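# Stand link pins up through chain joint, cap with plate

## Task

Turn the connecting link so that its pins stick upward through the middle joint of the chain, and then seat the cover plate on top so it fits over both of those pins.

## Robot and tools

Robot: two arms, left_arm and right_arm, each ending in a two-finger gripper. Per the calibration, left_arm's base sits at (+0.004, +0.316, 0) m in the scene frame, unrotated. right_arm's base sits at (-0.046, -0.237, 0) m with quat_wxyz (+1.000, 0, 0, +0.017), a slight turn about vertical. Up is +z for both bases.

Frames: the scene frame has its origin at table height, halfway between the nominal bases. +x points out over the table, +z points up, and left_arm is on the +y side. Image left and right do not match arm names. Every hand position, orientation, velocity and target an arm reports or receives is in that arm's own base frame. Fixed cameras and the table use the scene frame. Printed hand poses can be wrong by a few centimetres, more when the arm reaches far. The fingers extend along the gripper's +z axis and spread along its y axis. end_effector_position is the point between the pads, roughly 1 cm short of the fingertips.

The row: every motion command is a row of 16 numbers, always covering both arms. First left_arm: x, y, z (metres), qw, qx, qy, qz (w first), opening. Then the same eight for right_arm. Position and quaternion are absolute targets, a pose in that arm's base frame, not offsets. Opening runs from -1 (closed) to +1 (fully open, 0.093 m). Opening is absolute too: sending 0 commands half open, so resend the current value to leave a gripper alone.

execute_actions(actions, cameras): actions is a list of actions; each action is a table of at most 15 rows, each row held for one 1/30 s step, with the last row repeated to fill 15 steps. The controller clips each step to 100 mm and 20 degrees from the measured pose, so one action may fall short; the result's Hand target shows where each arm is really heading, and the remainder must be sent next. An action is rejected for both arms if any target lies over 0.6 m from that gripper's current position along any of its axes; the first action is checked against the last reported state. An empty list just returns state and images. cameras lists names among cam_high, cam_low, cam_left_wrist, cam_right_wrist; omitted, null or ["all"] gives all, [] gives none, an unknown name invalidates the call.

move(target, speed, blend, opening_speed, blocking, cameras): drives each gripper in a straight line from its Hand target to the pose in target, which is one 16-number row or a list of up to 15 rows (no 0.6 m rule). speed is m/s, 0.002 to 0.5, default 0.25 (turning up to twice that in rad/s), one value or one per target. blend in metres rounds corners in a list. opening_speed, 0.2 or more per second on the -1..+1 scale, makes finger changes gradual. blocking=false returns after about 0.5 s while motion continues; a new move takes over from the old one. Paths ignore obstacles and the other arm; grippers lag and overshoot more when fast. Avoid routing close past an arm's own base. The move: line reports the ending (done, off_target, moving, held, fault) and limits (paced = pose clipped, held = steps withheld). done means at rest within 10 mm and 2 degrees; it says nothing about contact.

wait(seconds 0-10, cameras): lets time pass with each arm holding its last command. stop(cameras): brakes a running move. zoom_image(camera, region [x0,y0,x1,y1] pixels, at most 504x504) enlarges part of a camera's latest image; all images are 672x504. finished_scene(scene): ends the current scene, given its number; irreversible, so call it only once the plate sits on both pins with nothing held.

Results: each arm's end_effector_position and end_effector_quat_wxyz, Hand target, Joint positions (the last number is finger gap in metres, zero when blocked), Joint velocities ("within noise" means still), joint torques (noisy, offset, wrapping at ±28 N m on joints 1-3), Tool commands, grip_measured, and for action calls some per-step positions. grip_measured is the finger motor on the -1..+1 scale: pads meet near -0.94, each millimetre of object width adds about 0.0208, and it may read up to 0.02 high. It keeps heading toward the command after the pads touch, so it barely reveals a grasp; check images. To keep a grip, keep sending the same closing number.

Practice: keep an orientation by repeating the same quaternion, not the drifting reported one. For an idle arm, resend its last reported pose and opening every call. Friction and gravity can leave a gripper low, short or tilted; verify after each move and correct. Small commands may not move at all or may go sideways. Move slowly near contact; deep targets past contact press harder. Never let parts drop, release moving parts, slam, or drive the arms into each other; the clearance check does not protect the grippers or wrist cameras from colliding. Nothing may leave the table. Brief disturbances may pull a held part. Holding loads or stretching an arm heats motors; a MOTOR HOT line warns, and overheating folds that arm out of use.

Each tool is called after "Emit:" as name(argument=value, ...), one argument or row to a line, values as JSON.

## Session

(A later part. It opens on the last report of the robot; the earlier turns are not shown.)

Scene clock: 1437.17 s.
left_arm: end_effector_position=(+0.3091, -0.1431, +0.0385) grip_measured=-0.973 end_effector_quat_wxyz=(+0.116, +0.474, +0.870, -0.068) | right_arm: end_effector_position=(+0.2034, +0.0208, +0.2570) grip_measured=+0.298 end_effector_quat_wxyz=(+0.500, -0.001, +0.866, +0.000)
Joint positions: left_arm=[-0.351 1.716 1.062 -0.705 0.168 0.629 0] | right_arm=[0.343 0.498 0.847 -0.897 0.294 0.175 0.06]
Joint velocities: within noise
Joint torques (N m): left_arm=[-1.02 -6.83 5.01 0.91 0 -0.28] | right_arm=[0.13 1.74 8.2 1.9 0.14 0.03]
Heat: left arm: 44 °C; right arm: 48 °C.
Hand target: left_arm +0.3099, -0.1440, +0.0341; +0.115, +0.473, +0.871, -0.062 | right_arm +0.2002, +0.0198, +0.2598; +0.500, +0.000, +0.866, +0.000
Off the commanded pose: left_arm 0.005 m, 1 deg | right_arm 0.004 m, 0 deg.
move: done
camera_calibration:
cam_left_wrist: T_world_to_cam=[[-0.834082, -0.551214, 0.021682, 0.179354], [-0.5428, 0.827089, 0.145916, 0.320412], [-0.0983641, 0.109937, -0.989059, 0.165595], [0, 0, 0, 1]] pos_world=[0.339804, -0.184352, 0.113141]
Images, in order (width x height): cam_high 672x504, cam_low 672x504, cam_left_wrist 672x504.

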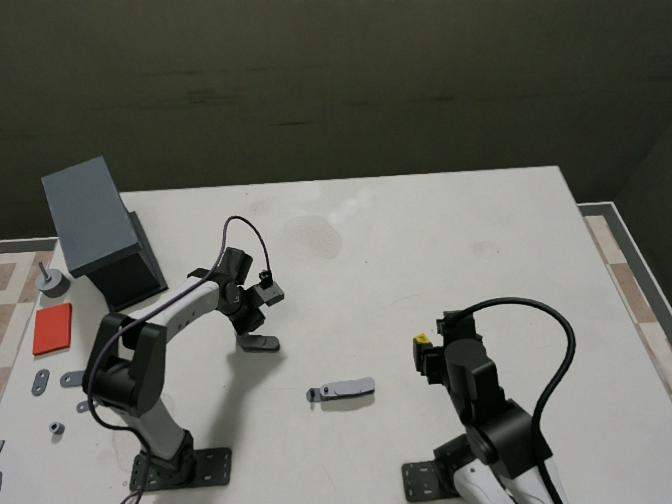

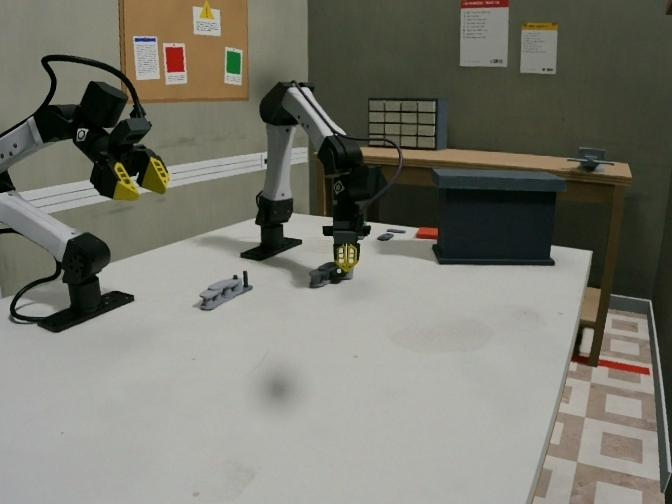

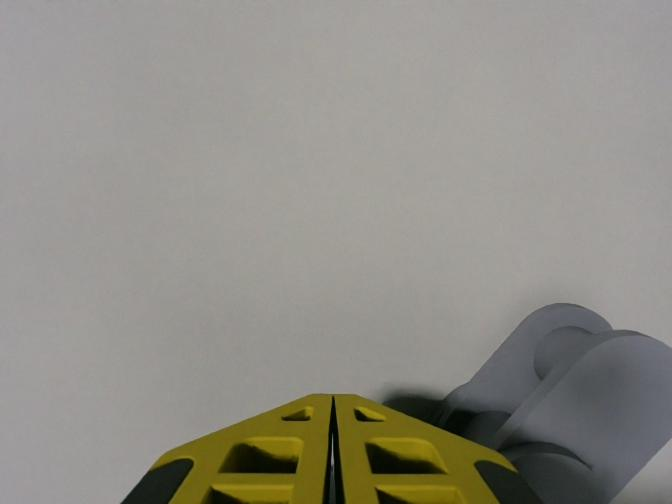

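Emit:
move(
  target=[
    [0.31, -0.144, 0.022, 0.1147, 0.4729, 0.8714, -0.0622, -0.98, 0.2001, 0.0199, 0.2599, 0.5, 0, 0.866, 0, 0.3],
    [0.300, -0.116, 0.022, 0.1147, 0.4729, 0.8714, -0.0622, -0.98, 0.2001, 0.0199, 0.2599, 0.5, 0, 0.866, 0, 0.3],
    [0.280, -0.094, 0.022, 0.1147, 0.4729, 0.8714, -0.0622, -0.98, 0.2001, 0.0199, 0.2599, 0.5, 0, 0.866, 0, 0.3],
    [0.266, -0.086, 0.022, 0.1147, 0.4729, 0.8714, -0.0622, -0.98, 0.2001, 0.0199, 0.2599, 0.5, 0, 0.866, 0, 0.3],
  ],
  speed=0.08,
  blend=0.01,
  cameras=["cam_low","cam_high","cam_left_wrist"],
)

Emit:
zoom_image(
  camera="cam_low",
  region=[280, 190, 400, 310],
)

Emit:
zoom_image(
  camera="cam_high",
  region=[170, 270, 310, 390],
)

Scene clock: 1449.07 s.
left_arm: end_effector_position=(+0.2684, -0.0856, +0.0163) grip_measured=-0.973 end_effector_quat_wxyz=(+0.106, +0.471, +0.874, -0.057) | right_arm: end_effector_position=(+0.2034, +0.0208, +0.2570) grip_measured=+0.298 end_effector_quat_wxyz=(+0.500, -0.001, +0.866, +0.000)
Joint positions: left_arm=[-0.209 1.569 0.812 -0.64 0.168 0.764 0] | right_arm=[0.343 0.498 0.847 -0.897 0.294 0.175 0.06]
Joint velocities: within noise
Joint torques (N m): left_arm=[0.54 -9.07 4.52 0.59 0.31 -0.04] | right_arm=[0.14 1.66 8.32 1.83 0.2 0.06]
Heat: left arm: 44 °C; right arm: 48 °C.
Hand target: left_arm +0.2660, -0.0860, +0.0217; +0.114, +0.473, +0.871, -0.062 | right_arm +0.2002, +0.0198, +0.2598; +0.500, +0.000, +0.866, +0.000
Off the commanded pose: left_arm 0.006 m, 1 deg | right_arm 0.004 m, 0 deg.
move: done; blend cut to 0.006 m at target 1, 0.0081 m at target 3
camera_calibration:
cam_left_wrist: T_world_to_cam=[[-0.828099, -0.560463, 0.0115437, 0.175295], [-0.550312, 0.816679, 0.173758, 0.254639], [-0.106812, 0.137536, -0.984721, 0.137911], [0, 0, 0, 1]] pos_world=[0.300023, -0.12868, 0.0895344]
Images, in order (width x height): cam_high 672x504, cam_low 672x504, cam_left_wrist 672x504.

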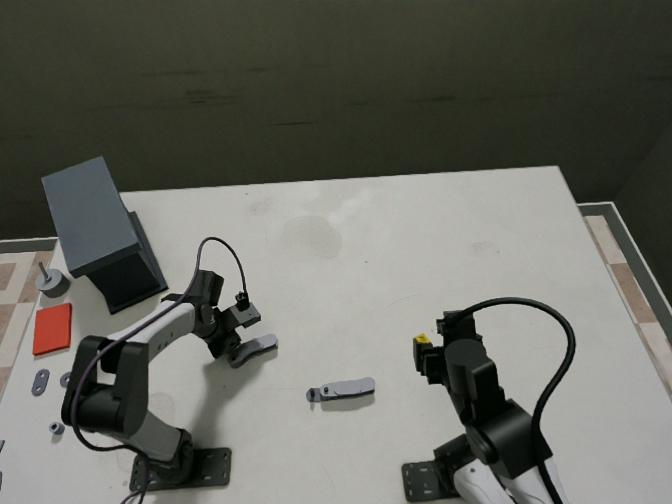

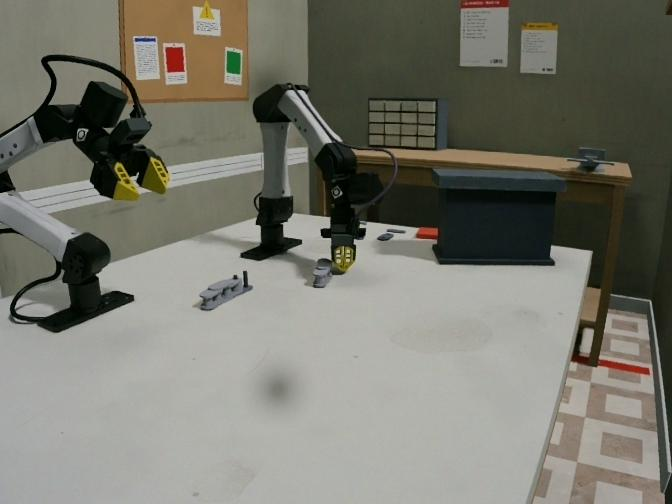

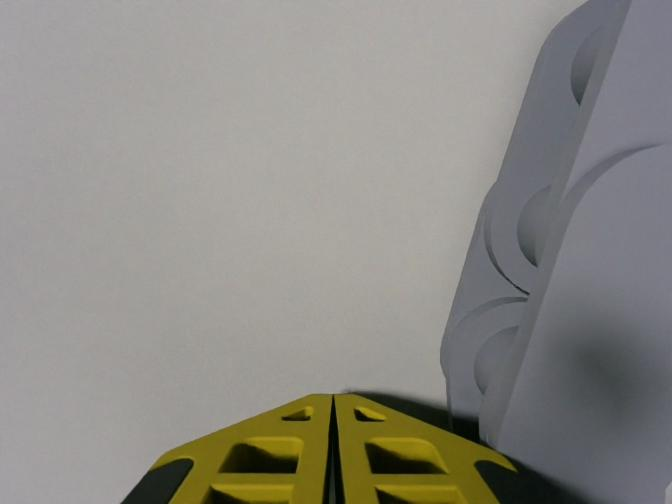

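Scaled by 4.200 from the camera's 672x504 image, which has a finer 960x720 frame.

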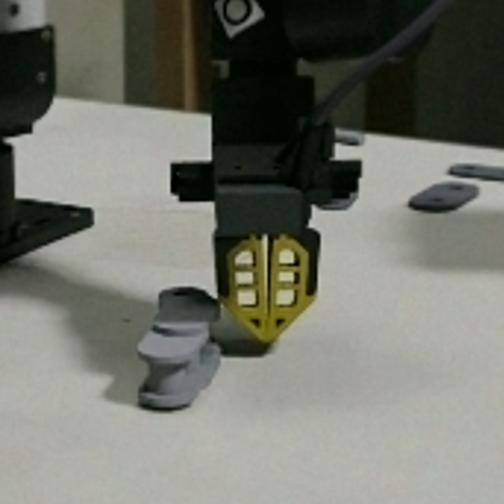

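Scaled by 3.600 from the camera's 672x504 image, which has a finer 960x720 frame.

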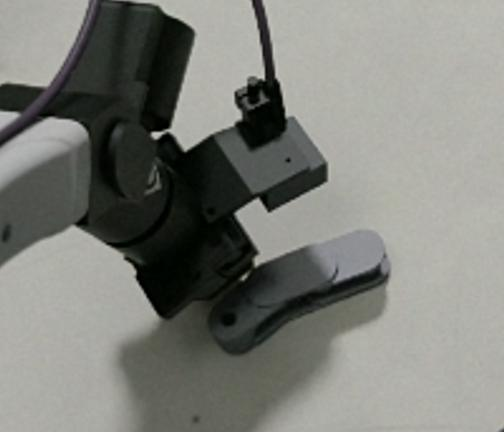

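Emit:
move(
  target=[
    [0.30, -0.10, 0.09, 0.1147, 0.4729, 0.8714, -0.0622, -0.98, 0.2001, 0.0199, 0.2599, 0.5, 0, 0.866, 0, 0.3],
    [0.250, -0.15, 0.125, 0.2935, 0.5355, 0.7647, -0.2056, 0.2, 0.2001, 0.0199, 0.2599, 0.5, 0, 0.866, 0, 0.3],
  ],
  speed=0.15,
  cameras=["cam_low","cam_high","cam_left_wrist"],
)

Emit:
zoom_image(
  camera="cam_high",
  region=[170, 270, 310, 390],
)

Scene clock: 1477.77 s.
left_arm: end_effector_position=(+0.2485, -0.1496, +0.1190) grip_measured=+0.198 end_effector_quat_wxyz=(+0.275, +0.533, +0.773, -0.205) | right_arm: end_effector_position=(+0.2034, +0.0208, +0.2570) grip_measured=+0.298 end_effector_quat_wxyz=(+0.500, -0.001, +0.866, +0.000)
Joint positions: left_arm=[-0.215 1.271 0.831 -0.72 0.585 0.867 0.055] | right_arm=[0.343 0.498 0.847 -0.897 0.294 0.175 0.06]
Joint velocities: within noise
Joint torques (N m): left_arm=[0.77 -6.49 5.34 1.23 0.54 -0.06] | right_arm=[0.29 1.47 8.27 1.81 0.15 0.06]
Heat: left arm: 47 °C; right arm: 48 °C.
Hand target: left_arm +0.2500, -0.1500, +0.1251; +0.293, +0.536, +0.765, -0.205 | right_arm +0.2002, +0.0198, +0.2598; +0.500, +0.000, +0.866, +0.000
Off the commanded pose: left_arm 0.006 m, 2 deg | right_arm 0.004 m, 0 deg.
move: done
camera_calibration:
cam_left_wrist: T_world_to_cam=[[-0.935157, -0.351982, 0.0398798, 0.176283], [-0.348557, 0.894246, -0.280772, 0.293659], [0.0631644, -0.276467, -0.958945, 0.138421], [0, 0, 0, 1]] pos_world=[0.258465, -0.162286, 0.20816]
Images, in order (width x height): cam_high 672x504, cam_low 672x504, cam_left_wrist 672x504.

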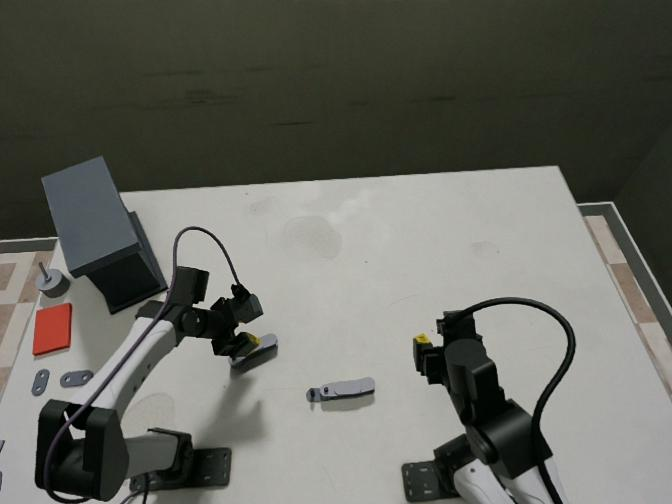

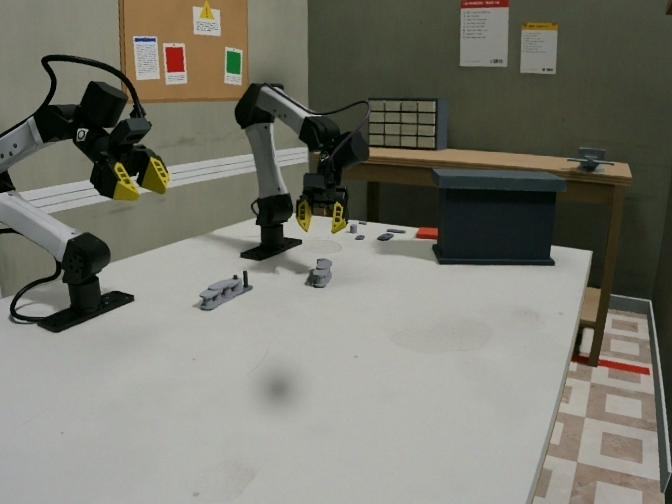

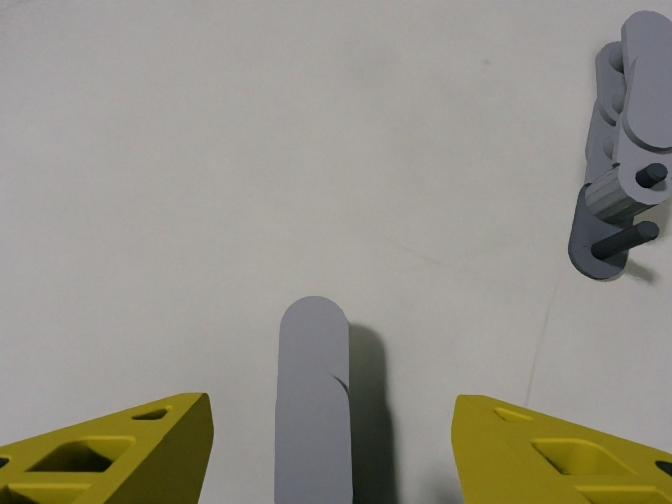

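Scaled by 3.600 from the camera's 672x504 image, which has a finer 960x720 frame.

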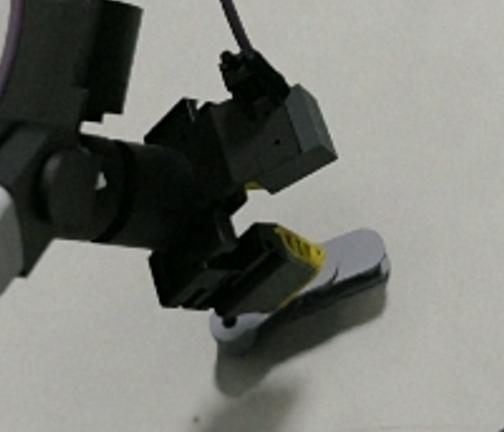

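Emit:
move(
  target=[
    [0.263, -0.163, 0.06, 0.2935, 0.5355, 0.7647, -0.2056, 0.2, 0.2001, 0.0199, 0.2599, 0.5, 0, 0.866, 0, 0.3],
    [0.263, -0.163, 0.031, 0.2935, 0.5355, 0.7647, -0.2056, 0.2, 0.2001, 0.0199, 0.2599, 0.5, 0, 0.866, 0, 0.3],
  ],
  speed=[0.12, 0.05],
  cameras=["cam_low","cam_left_wrist"],
)

Scene clock: 1490.73 s.
left_arm: end_effector_position=(+0.2639, -0.1605, +0.0340) grip_measured=+0.198 end_effector_quat_wxyz=(+0.294, +0.536, +0.765, -0.203) | right_arm: end_effector_position=(+0.2034, +0.0208, +0.2570) grip_measured=+0.298 end_effector_quat_wxyz=(+0.500, -0.001, +0.866, +0.000)
Joint positions: left_arm=[-0.24 1.48 0.598 -0.223 0.586 0.839 0.055] | right_arm=[0.343 0.498 0.847 -0.897 0.294 0.175 0.06]
Joint velocities: within noise
Joint torques (N m): left_arm=[-1.03 -4.33 4.72 1.27 0.35 -0.3] | right_arm=[0.2 1.61 8.34 1.82 0.11 0]
Heat: left arm: 45 °C; right arm: 48 °C.
Hand target: left_arm +0.2630, -0.1629, +0.0311; +0.293, +0.536, +0.765, -0.206 | right_arm +0.2002, +0.0198, +0.2598; +0.500, +0.000, +0.866, +0.000
Off the commanded pose: left_arm 0.004 m, 0 deg | right_arm 0.004 m, 0 deg.
move: done
camera_calibration:
cam_left_wrist: T_world_to_cam=[[-0.937554, -0.347639, 0.0117978, 0.192512], [-0.333877, 0.88989, -0.31084, 0.281394], [0.0975613, -0.295368, -0.950389, 0.0405684], [0, 0, 0, 1]] pos_world=[0.270484, -0.171503, 0.123753]
Images, in order (width x height): cam_low 672x504, cam_left_wrist 672x504.

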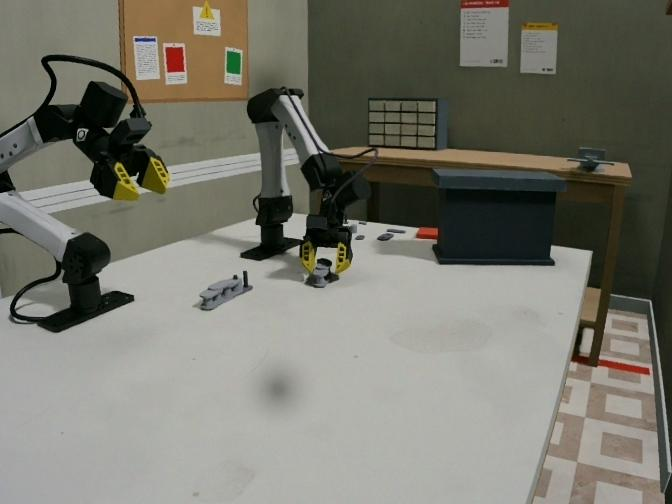

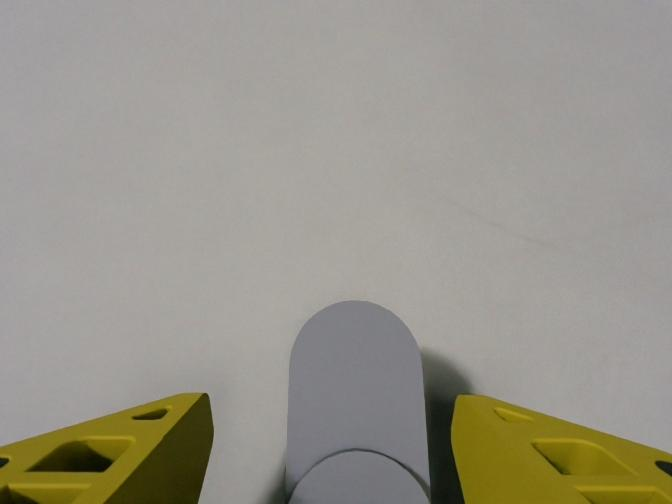

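Emit:
move(
  target=[
    [0.2585, -0.1645, 0.025, 0.2935, 0.5355, 0.7647, -0.2056, 0.2, 0.2001, 0.0199, 0.2599, 0.5, 0, 0.866, 0, 0.3],
    [0.2585, -0.1645, 0.025, 0.2935, 0.5355, 0.7647, -0.2056, -0.95, 0.2001, 0.0199, 0.2599, 0.5, 0, 0.866, 0, 0.3],
  ],
  speed=0.05,
  opening_speed=1.2,
  cameras=["cam_low","cam_left_wrist"],
)

Scene clock: 1499.07 s.
left_arm: end_effector_position=(+0.2594, -0.1630, +0.0291) grip_measured=-0.456 end_effector_quat_wxyz=(+0.296, +0.536, +0.764, -0.205) | right_arm: end_effector_position=(+0.2034, +0.0208, +0.2570) grip_measured=+0.298 end_effector_quat_wxyz=(+0.500, -0.001, +0.866, +0.000)
Joint positions: left_arm=[-0.252 1.48 0.569 -0.184 0.586 0.825 0.023] | right_arm=[0.343 0.498 0.847 -0.897 0.294 0.175 0.06]
Joint velocities: within noise
Joint torques (N m): left_arm=[-0.94 -4.01 4.59 1.34 0.3 -0.26] | right_arm=[0.01 1.68 8.13 1.84 0.21 0.06]
Heat: left arm: 44 °C; right arm: 48 °C.
Hand target: left_arm +0.2584, -0.1644, +0.0251; +0.293, +0.535, +0.765, -0.206 | right_arm +0.2002, +0.0198, +0.2598; +0.500, +0.000, +0.866, +0.000
Off the commanded pose: left_arm 0.004 m, 0 deg | right_arm 0.004 m, 0 deg.
move: done
camera_calibration:
cam_left_wrist: T_world_to_cam=[[-0.937998, -0.34638, 0.0134477, 0.187748], [-0.332677, 0.888635, -0.315679, 0.28022], [0.0973948, -0.30058, -0.948771, 0.0347595], [0, 0, 0, 1]] pos_world=[0.265944, -0.173533, 0.118914]
Images, in order (width x height): cam_low 672x504, cam_left_wrist 672x504.

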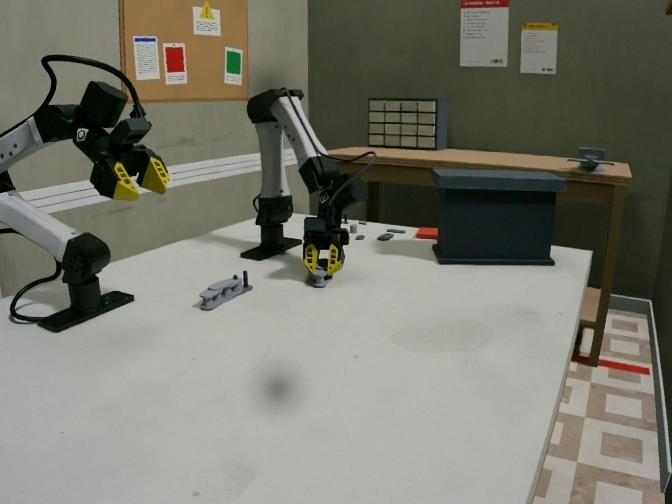

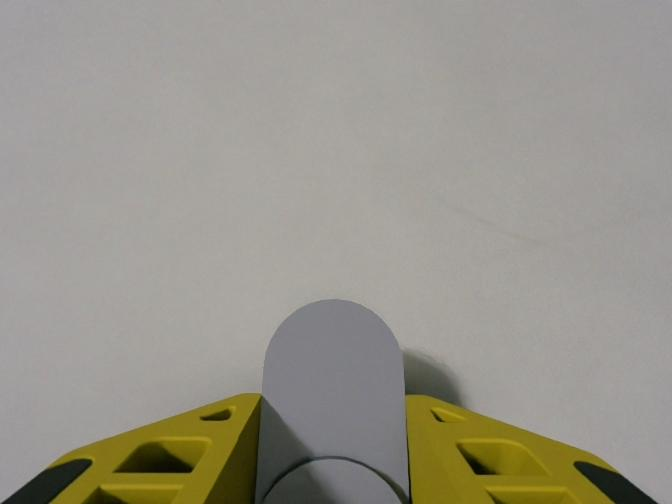

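Emit:
move(
  target=[
    [0.2585, -0.1645, 0.065, 0.2935, 0.5355, 0.7647, -0.2056, -0.95, 0.2001, 0.0199, 0.2599, 0.5, 0, 0.866, 0, 0.3],
    [0.254, -0.317, 0.065, 0.2534, 0.6602, 0.6602, -0.2534, -0.95, 0.2001, 0.0199, 0.2599, 0.5, 0, 0.866, 0, 0.3],
    [0.254, -0.317, 0.038, 0.2534, 0.6602, 0.6602, -0.2534, -0.95, 0.2001, 0.0199, 0.2599, 0.5, 0, 0.866, 0, 0.3],
  ],
  speed=[0.06, 0.12, 0.05],
  cameras=["cam_low","cam_high","cam_left_wrist"],
)

Emit:
zoom_image(
  camera="cam_low",
  region=[200, 220, 340, 340],
)

Scene clock: 1519.23 s.
left_arm: end_effector_position=(+0.2502, -0.3092, +0.0333) grip_measured=-0.456 end_effector_quat_wxyz=(+0.234, +0.660, +0.670, -0.249) | right_arm: end_effector_position=(+0.2034, +0.0208, +0.2570) grip_measured=+0.298 end_effector_quat_wxyz=(+0.500, -0.001, +0.866, +0.000)
Joint positions: left_arm=[-0.672 1.804 0.967 -0.266 0.536 0.753 0.023] | right_arm=[0.343 0.498 0.847 -0.897 0.294 0.175 0.06]
Joint velocities: within noise
Joint torques (N m): left_arm=[-0.65 -8.51 5.31 1.63 0.45 -0.24] | right_arm=[-0.02 1.81 8.31 1.81 0.18 0.11]
Heat: left arm: 43 °C; right arm: 48 °C.
Hand target: left_arm +0.2538, -0.3168, +0.0384; +0.253, +0.660, +0.660, -0.253 | right_arm +0.2002, +0.0198, +0.2598; +0.500, +0.000, +0.866, +0.000
Off the commanded pose: left_arm 0.010 m, 3 deg | right_arm 0.004 m, 0 deg.
move: off_target (left_arm)
camera_calibration:
cam_left_wrist: T_world_to_cam=[[-0.9991, -0.0113085, 0.0408813, 0.246373], [-0.0221833, 0.960796, -0.276366, 0.351651], [-0.0361533, -0.277024, -0.960183, 0.0367108], [0, 0, 0, 1]] pos_world=[0.255279, -0.324909, 0.122361]
Images, in order (width x height): cam_high 672x504, cam_low 672x504, cam_left_wrist 672x504.

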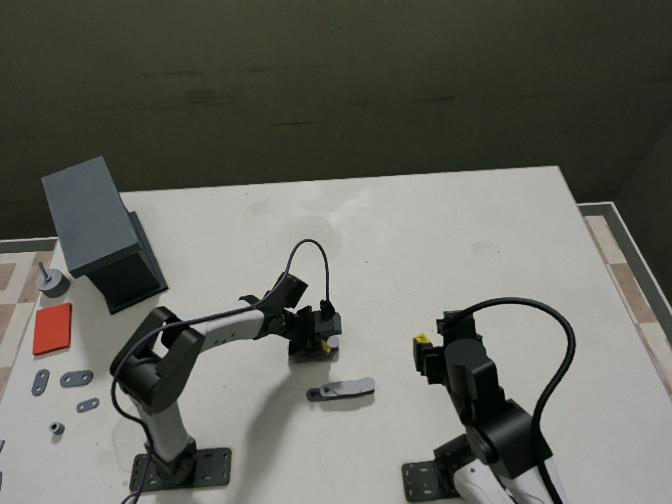

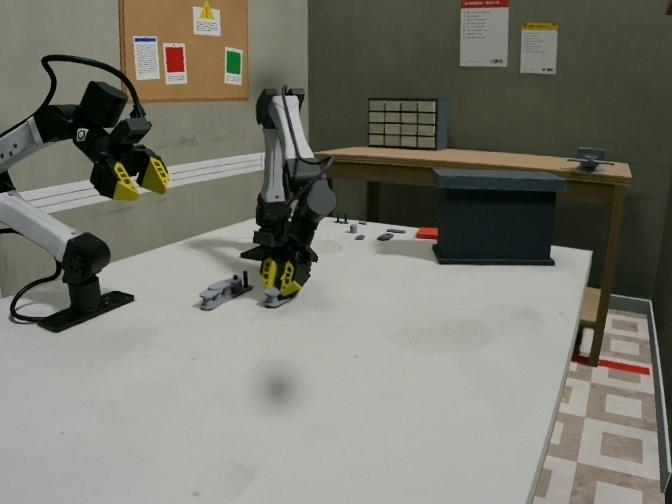

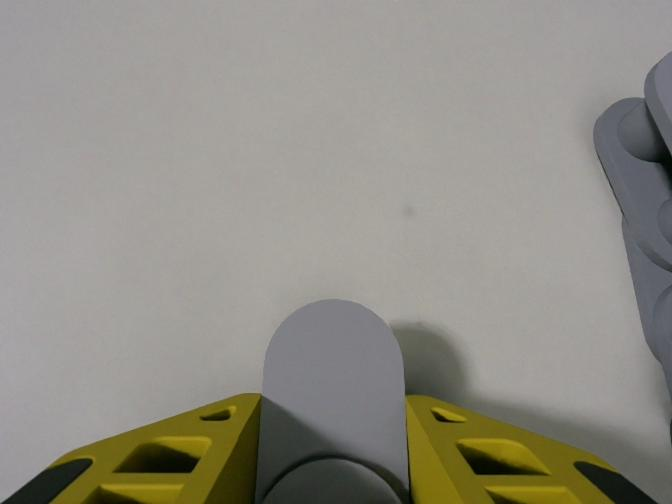

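Scaled by 3.600 from the camera's 672x504 image, which has a finer 960x720 frame.

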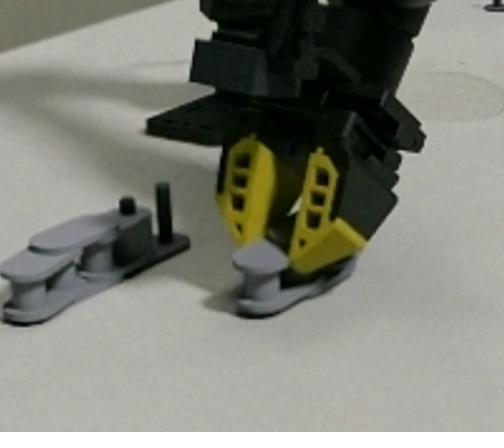

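Emit:
move(
  target=[
    [0.254, -0.317, 0.033, 0.2534, 0.6602, 0.6602, -0.2534, -0.95, 0.2001, 0.0199, 0.2599, 0.5, 0, 0.866, 0, 0.3],
    [0.254, -0.317, 0.033, 0.2534, 0.6602, 0.6602, -0.2534, -0.1, 0.2001, 0.0199, 0.2599, 0.5, 0, 0.866, 0, 0.3],
    [0.254, -0.297, 0.075, 0.2534, 0.6602, 0.6602, -0.2534, -0.1, 0.2001, 0.0199, 0.2599, 0.5, 0, 0.866, 0, 0.3],
    [0.254, -0.257, 0.14, 0.2534, 0.6602, 0.6602, -0.2534, -0.1, 0.2001, 0.0199, 0.2599, 0.5, 0, 0.866, 0, 0.3],
  ],
  speed=[0.04, 0.05, 0.06, 0.15],
  opening_speed=1.2,
  cameras=["cam_low","cam_high","cam_left_wrist"],
)

Emit:
zoom_image(
  camera="cam_high",
  region=[240, 290, 400, 430],
)

Scene clock: 1531.20 s.
left_arm: end_effector_position=(+0.2486, -0.2536, +0.1200) grip_measured=-0.102 end_effector_quat_wxyz=(+0.227, +0.657, +0.673, -0.252) | right_arm: end_effector_position=(+0.2034, +0.0208, +0.2570) grip_measured=+0.298 end_effector_quat_wxyz=(+0.500, -0.001, +0.866, +0.000)
Joint positions: left_arm=[-0.524 1.572 1.096 -0.727 0.601 0.908 0.04] | right_arm=[0.343 0.498 0.847 -0.897 0.294 0.175 0.06]
Joint velocities: within noise
Joint torques (N m): left_arm=[0.53 -9.62 8.46 0.9 0.54 -0.1] | right_arm=[0.32 1.54 8.09 1.87 0.18 0.04]
Heat: left arm: 44 °C; right arm: 48 °C.
Hand target: left_arm +0.2536, -0.2568, +0.1397; +0.253, +0.660, +0.660, -0.253 | right_arm +0.2002, +0.0198, +0.2598; +0.500, +0.000, +0.866, +0.000
Off the commanded pose: left_arm 0.021 m, 3 deg | right_arm 0.004 m, 0 deg.
move: off_target (left_arm)
camera_calibration:
cam_left_wrist: T_world_to_cam=[[-0.998251, -0.0145316, 0.057296, 0.238835], [-0.0296109, 0.961855, -0.271952, 0.323776], [-0.0511585, -0.273173, -0.960604, 0.140129], [0, 0, 0, 1]] pos_world=[0.255174, -0.269675, 0.208975]
Images, in order (width x height): cam_high 672x504, cam_low 672x504, cam_left_wrist 672x504.

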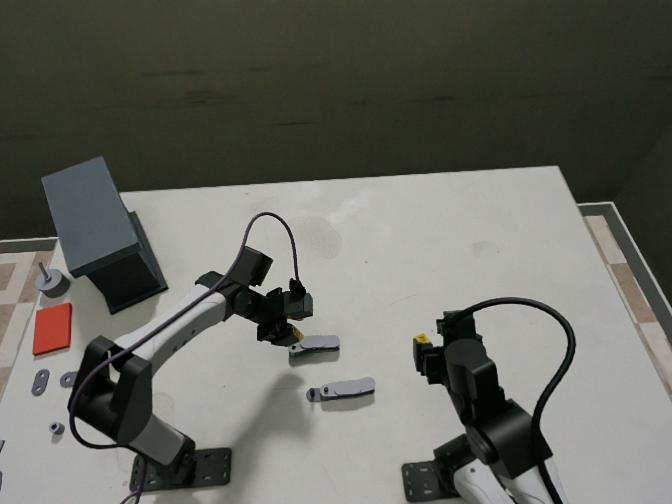

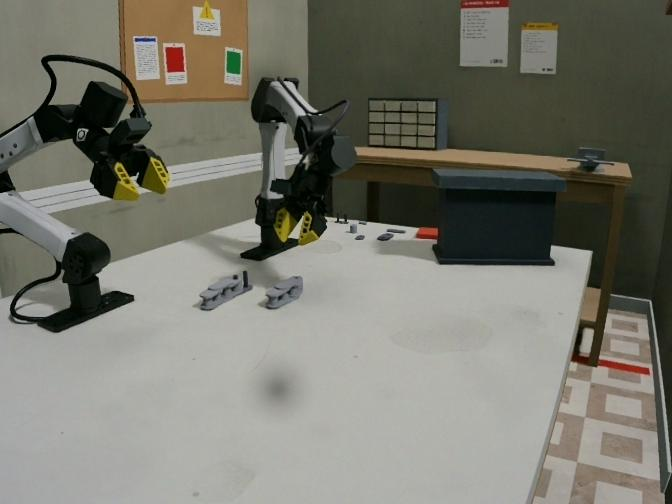

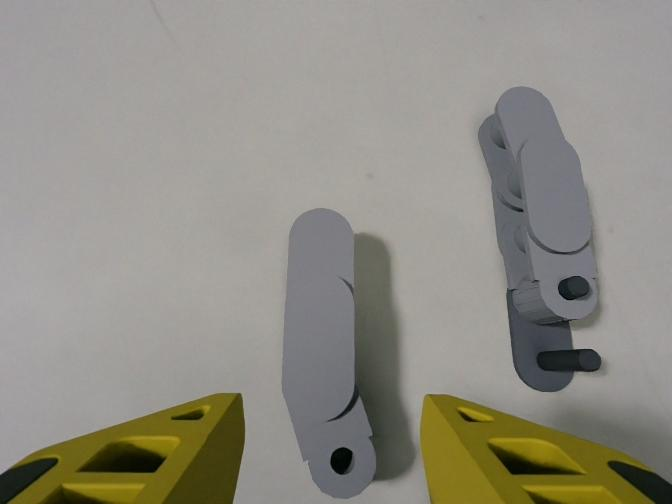

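Scaled by 3.150 from the camera's 672x504 image, which has a finer 960x720 frame.

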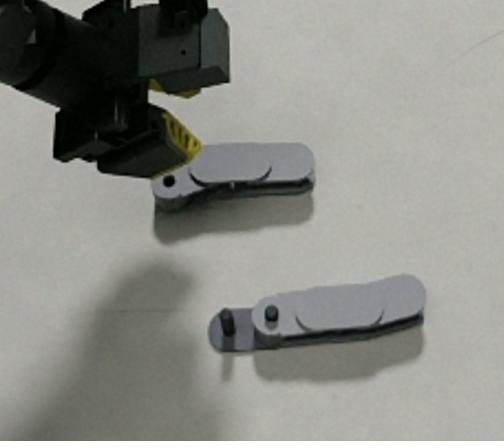

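Emit:
move(
  target=[
    [0.22, -0.15, 0.22, 0.2534, 0.6602, 0.6602, -0.2534, -0.1, 0.24, 0.08, 0.25, 0.45, -0.2, 0.83, 0.1, 0.1],
    [0.20, -0.02, 0.25, 0.45, 0, 0.893, 0, -0.1, 0.315, 0.245, 0.118, 0.2302, -0.6686, 0.6686, 0.2302, 0.1],
  ],
  speed=0.2,
  blend=0.03,
)

Emit:
zoom_image(
  camera="cam_high",
  region=[240, 290, 400, 430],
)

Scene clock: 1555.83 s.
left_arm: end_effector_position=(+0.1996, -0.0212, +0.2496) grip_measured=-0.102 end_effector_quat_wxyz=(+0.447, +0.005, +0.894, -0.003) | right_arm: end_effector_position=(+0.3158, +0.2414, +0.1171) grip_measured=+0.102 end_effector_quat_wxyz=(-0.235, +0.665, -0.673, -0.225)
Joint positions: left_arm=[-0.29 0.577 0.919 -1.004 -0.221 -0.171 0.04] | right_arm=[0.415 1.768 1.319 -0.8 -0.589 -1.045 0.05]
Joint velocities: within noise
Joint torques (N m): left_arm=[-0.98 1.17 5.5 1.81 -0.26 -0.33] | right_arm=[0.16 -6.98 8.95 0.77 -0.53 -0.04]
Heat: left arm: 44 °C; right arm: 49 °C.
Hand target: left_arm +0.2000, -0.0200, +0.2500; +0.450, +0.000, +0.893, +0.000 | right_arm +0.3150, +0.2450, +0.1180; -0.230, +0.668, -0.669, -0.230
Off the commanded pose: left_arm 0.001 m, 1 deg | right_arm 0.004 m, 1 deg.
move: done
camera_calibration:
cam_left_wrist: T_world_to_cam=[[-0.0104348, -0.999777, 0.0183548, -0.0224099], [-0.871858, 0.000108248, -0.489758, 0.336155], [0.489647, -0.0211133, -0.871665, 0.200771], [0, 0, 0, 1]] pos_world=[0.194539, -0.0182023, 0.340051]
cam_right_wrist: T_world_to_cam=[[0.999469, -0.0264787, 0.019007, -0.31147], [-0.0218765, -0.977235, -0.211028, 0.304797], [0.024162, 0.2105, -0.977295, 0.137391], [0, 0, 0, 1]] pos_world=[0.314653, 0.26069, 0.204512]

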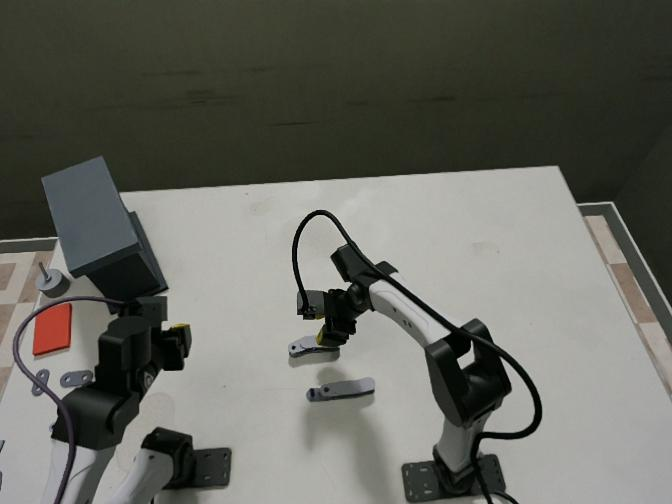

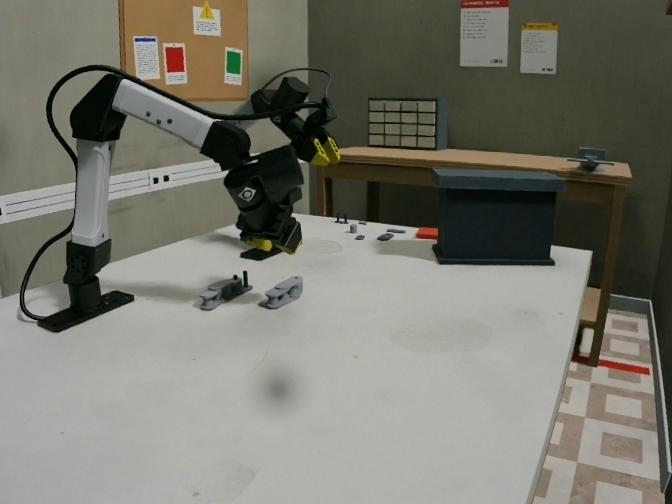

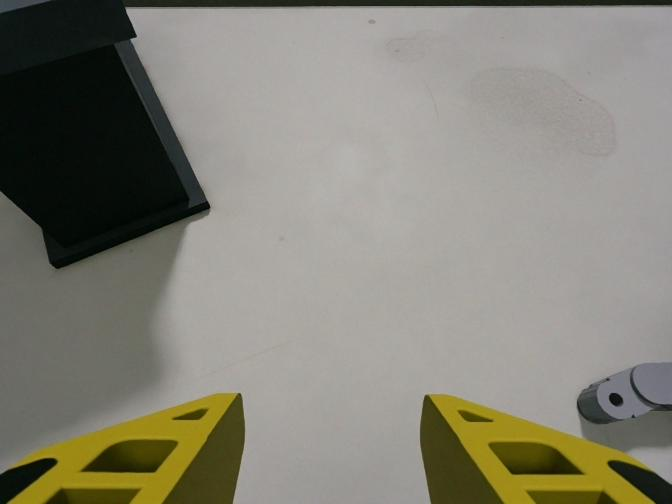

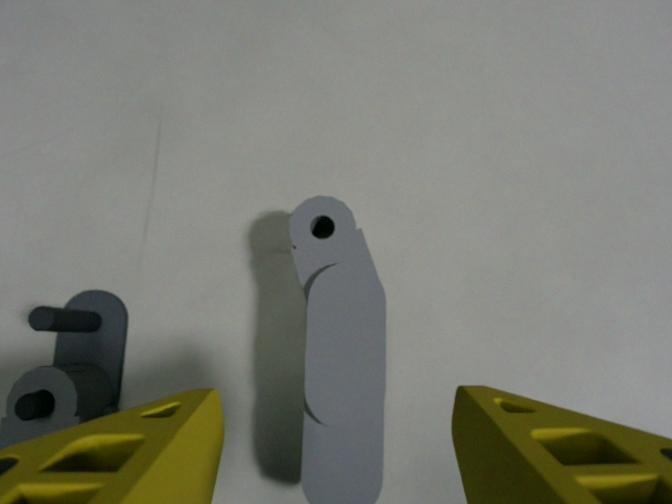

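Scaled by 3.150 from the camera's 672x504 image, which has a finer 960x720 frame.

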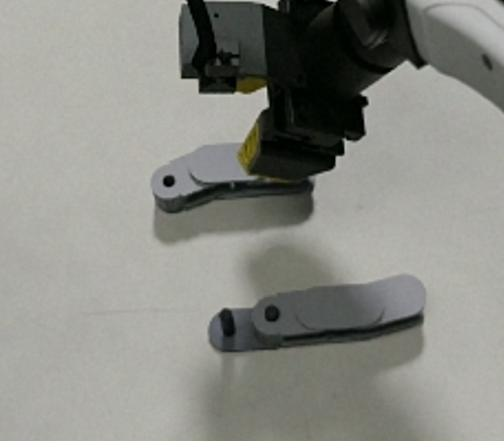

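Emit:
move(
  target=[
    [0.2, -0.02, 0.25, 0.45, 0, 0.893, 0, -0.1, 0.322, 0.272, 0.06, 0.2302, -0.6686, 0.6686, 0.2302, 0.1],
    [0.2, -0.02, 0.25, 0.45, 0, 0.893, 0, -0.1, 0.322, 0.275, 0.026, 0.2302, -0.6686, 0.6686, 0.2302, 0.1],
  ],
  speed=[0.12, 0.05],
  cameras=["cam_right_wrist", "cam_low"],
)

Scene clock: 1571.13 s.
left_arm: end_effector_position=(+0.1996, -0.0210, +0.2496) grip_measured=-0.102 end_effector_quat_wxyz=(+0.447, +0.004, +0.894, -0.003) | right_arm: end_effector_position=(+0.3238, +0.2741, +0.0340) grip_measured=+0.102 end_effector_quat_wxyz=(-0.237, +0.668, -0.666, -0.233)
Joint positions: left_arm=[-0.29 0.577 0.919 -1.004 -0.222 -0.172 0.04] | right_arm=[0.481 1.954 1.201 -0.459 -0.586 -0.984 0.05]
Joint velocities: within noise
Joint torques (N m): left_arm=[-0.99 1.17 5.49 1.82 -0.26 -0.29] | right_arm=[0.29 -8.06 5.65 1.21 -0.32 0.04]
Heat: left arm: 42 °C; right arm: 49 °C.
Hand target: left_arm +0.2000, -0.0200, +0.2500; +0.450, +0.000, +0.893, +0.000 | right_arm +0.3219, +0.2749, +0.0261; -0.230, +0.669, -0.669, -0.230
Off the commanded pose: left_arm 0.001 m, 1 deg | right_arm 0.008 m, 1 deg.
move: done
camera_calibration:
cam_right_wrist: T_world_to_cam=[[0.999837, -0.00950155, 0.0153271, -0.321631], [-0.00580943, -0.974333, -0.225038, 0.313877], [0.0170719, 0.224913, -0.974229, 0.0473569], [0, 0, 0, 1]] pos_world=[0.322593, 0.292114, 0.121701]
Images, in order (width x height): cam_low 672x504, cam_right_wrist 672x504.

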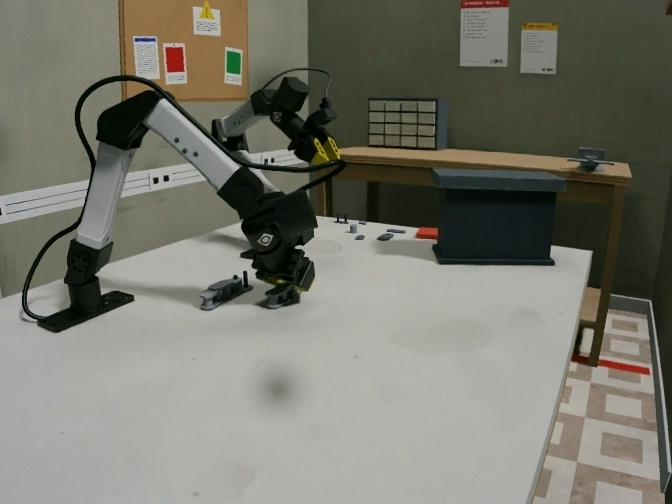

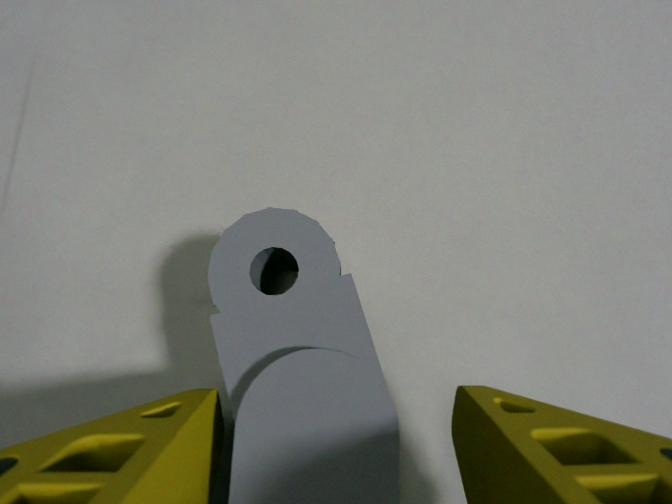

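Emit:
move(
  target=[
    [0.2, -0.02, 0.25, 0.45, 0, 0.893, 0, -0.1, 0.3187, 0.275, 0.018, 0.2302, -0.6686, 0.6686, 0.2302, 0.1],
    [0.2, -0.02, 0.25, 0.45, 0, 0.893, 0, -0.1, 0.3187, 0.275, 0.0135, 0.2302, -0.6686, 0.6686, 0.2302, 0.1],
  ],
  speed=[0.05, 0.03],
  cameras=["cam_right_wrist", "cam_low"],
)

Scene clock: 1578.03 s.
left_arm: end_effector_position=(+0.1997, -0.0209, +0.2496) grip_measured=-0.102 end_effector_quat_wxyz=(+0.447, +0.004, +0.894, -0.003) | right_arm: end_effector_position=(+0.3213, +0.2742, +0.0223) grip_measured=+0.102 end_effector_quat_wxyz=(-0.238, +0.668, -0.666, -0.233)
Joint positions: left_arm=[-0.29 0.577 0.919 -1.004 -0.222 -0.172 0.04] | right_arm=[0.484 1.968 1.166 -0.405 -0.585 -0.979 0.05]
Joint velocities: within noise
Joint torques (N m): left_arm=[-1.01 1.17 5.49 1.82 -0.25 -0.29] | right_arm=[0.43 -7.9 5.33 1.27 -0.29 0.08]
Heat: left arm: 41 °C; right arm: 49 °C.
Hand target: left_arm +0.2000, -0.0200, +0.2500; +0.450, +0.000, +0.893, +0.000 | right_arm +0.3186, +0.2749, +0.0137; -0.230, +0.669, -0.669, -0.230
Off the commanded pose: left_arm 0.001 m, 1 deg | right_arm 0.009 m, 1 deg.
move: done
camera_calibration:
cam_right_wrist: T_world_to_cam=[[0.999806, -0.0103575, 0.0167593, -0.318688], [-0.00629878, -0.974057, -0.226216, 0.311407], [0.0186676, 0.226066, -0.973933, 0.0350976], [0, 0, 0, 1]] pos_world=[0.319933, 0.292093, 0.109969]
Images, in order (width x height): cam_low 672x504, cam_right_wrist 672x504.

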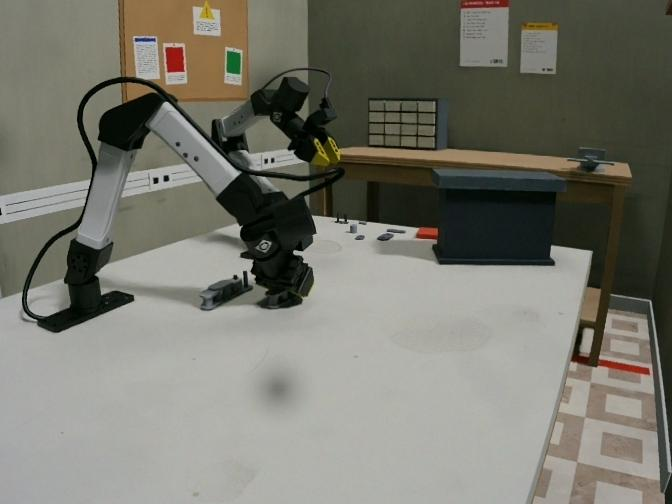

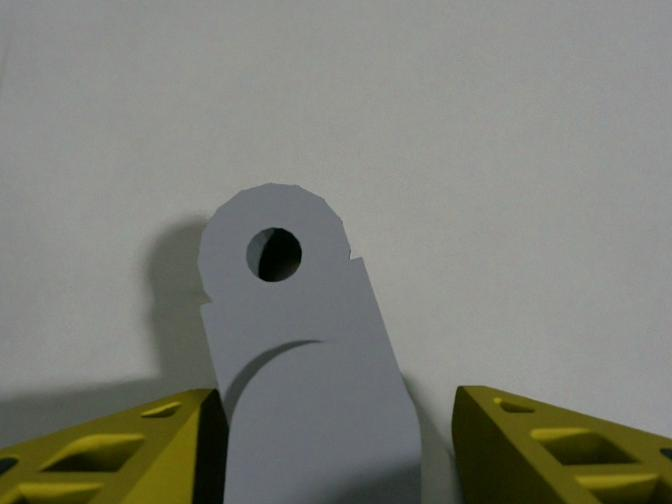

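Emit:
move(
  target=[
    [0.2, -0.02, 0.25, 0.45, 0, 0.893, 0, -0.1, 0.3160, 0.275, 0.0125, 0.2302, -0.6686, 0.6686, 0.2302, 0.1],
    [0.2, -0.02, 0.25, 0.45, 0, 0.893, 0, -0.1, 0.3160, 0.275, 0.0125, 0.2302, -0.6686, 0.6686, 0.2302, -0.9],
  ],
  speed=[0.05, 0.03],
  opening_speed=1.0,
  cameras=["cam_right_wrist", "cam_low"],
)

Scene clock: 1586.37 s.
left_arm: end_effector_position=(+0.1997, -0.0209, +0.2496) grip_measured=-0.102 end_effector_quat_wxyz=(+0.447, +0.004, +0.894, -0.003) | right_arm: end_effector_position=(+0.3188, +0.2744, +0.0192) grip_measured=-0.459 end_effector_quat_wxyz=(-0.236, +0.668, -0.666, -0.232)
Joint positions: left_arm=[-0.29 0.577 0.919 -1.004 -0.222 -0.172 0.04] | right_arm=[0.489 1.968 1.153 -0.392 -0.581 -0.975 0.023]
Joint velocities: within noise
Joint torques (N m): left_arm=[-1.01 1.17 5.49 1.81 -0.25 -0.29] | right_arm=[0.47 -8.36 5.16 1.2 -0.3 0.07]
Heat: left arm: 40 °C; right arm: 48 °C.
Hand target: left_arm +0.2000, -0.0200, +0.2500; +0.450, +0.000, +0.893, +0.000 | right_arm +0.3160, +0.2750, +0.0127; -0.230, +0.669, -0.669, -0.230
Off the commanded pose: left_arm 0.001 m, 1 deg | right_arm 0.007 m, 1 deg.
move: done
camera_calibration:
cam_right_wrist: T_world_to_cam=[[0.999817, -0.0104907, 0.0160043, -0.316174], [-0.00666122, -0.974829, -0.222854, 0.311129], [0.0179394, 0.222707, -0.97472, 0.0332296], [0, 0, 0, 1]] pos_world=[0.317593, 0.292581, 0.106786]
Images, in order (width x height): cam_low 672x504, cam_right_wrist 672x504.

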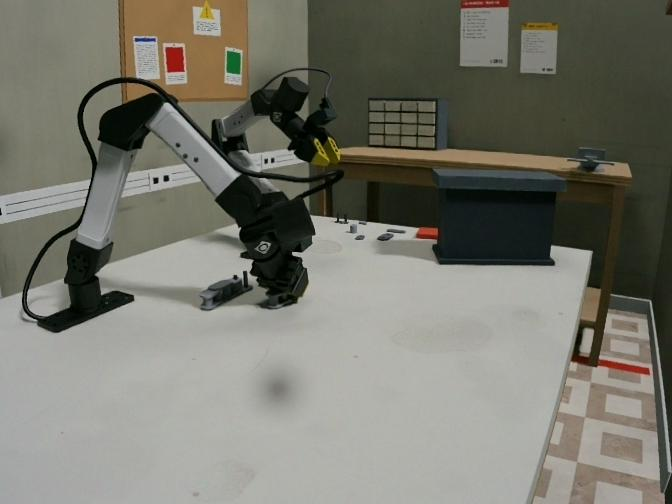

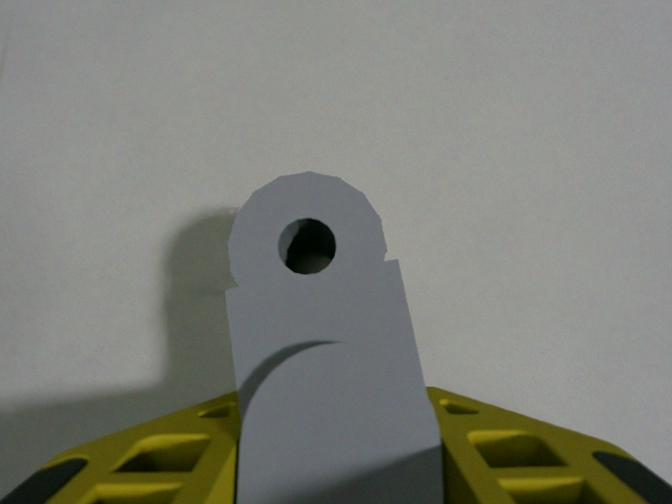

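Emit:
move(
  target=[
    [0.2, -0.02, 0.25, 0.45, 0, 0.893, 0, -0.1, 0.3160, 0.275, 0.07, 0.2302, -0.6686, 0.6686, 0.2302, -0.9],
    [0.2, -0.02, 0.25, 0.45, 0, 0.893, 0, -0.1, 0.25, 0.27, 0.14, 0.294, -0.40, 0.855, 0.138, -0.9],
    [0.2, -0.02, 0.25, 0.45, 0, 0.893, 0, -0.1, 0.1732, 0.2662, 0.115, 0.3243, -0.0824, 0.9419, 0.0284, -0.9],
  ],
  speed=[0.07, 0.15, 0.15],
  blend=0.02,
  cameras=["cam_right_wrist", "cam_low", "cam_high"],
)

Scene clock: 1609.23 s.
left_arm: end_effector_position=(+0.1997, -0.0209, +0.2496) grip_measured=-0.102 end_effector_quat_wxyz=(+0.447, +0.004, +0.894, -0.003) | right_arm: end_effector_position=(+0.1675, +0.2581, +0.1015) grip_measured=-0.459 end_effector_quat_wxyz=(+0.304, -0.091, +0.948, +0.020)
Joint positions: left_arm=[-0.29 0.577 0.919 -1.004 -0.222 -0.172 0.04] | right_arm=[1.286 1.448 0.942 -0.768 0.552 1.01 0.023]
Joint velocities: within noise
Joint torques (N m): left_arm=[-1.01 1.16 5.5 1.81 -0.25 -0.28] | right_arm=[0.14 -4.97 10.24 0.95 0.73 0.08]
Heat: left arm: 39 °C; right arm: 48 °C.
Hand target: left_arm +0.2000, -0.0200, +0.2500; +0.450, +0.000, +0.893, +0.000 | right_arm +0.1728, +0.2659, +0.1149; +0.324, -0.082, +0.942, +0.029
Off the commanded pose: left_arm 0.001 m, 1 deg | right_arm 0.017 m, 3 deg.
move: off_target (right_arm)
camera_calibration:
cam_right_wrist: T_world_to_cam=[[0.173783, -0.984386, 0.0279961, 0.222136], [-0.969781, -0.17601, -0.168955, 0.262297], [0.171244, 0.00221139, -0.985226, 0.152073], [0, 0, 0, 1]] pos_world=[0.189725, 0.264499, 0.187924]
Images, in order (width x height): cam_high 672x504, cam_low 672x504, cam_right_wrist 672x504.

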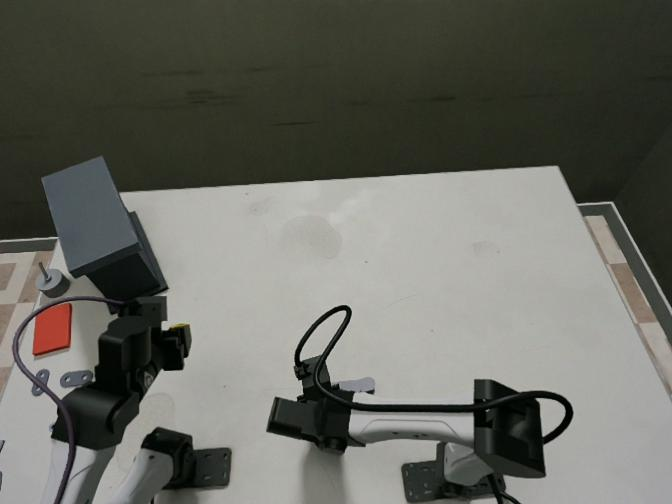

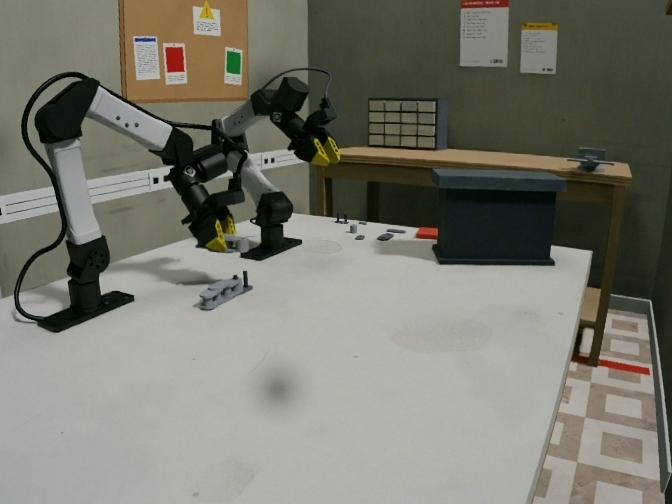

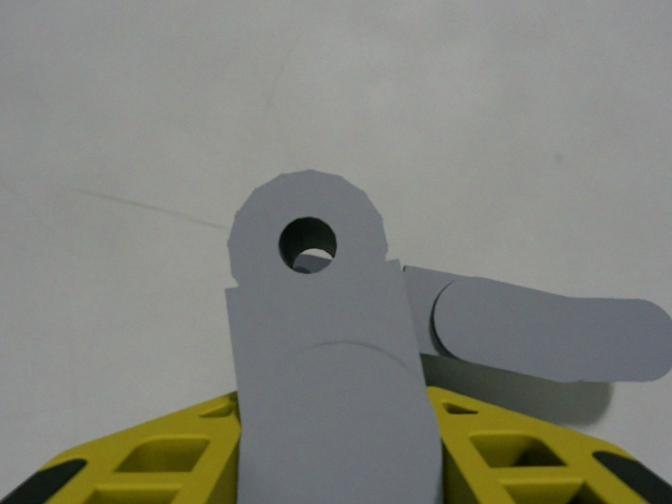

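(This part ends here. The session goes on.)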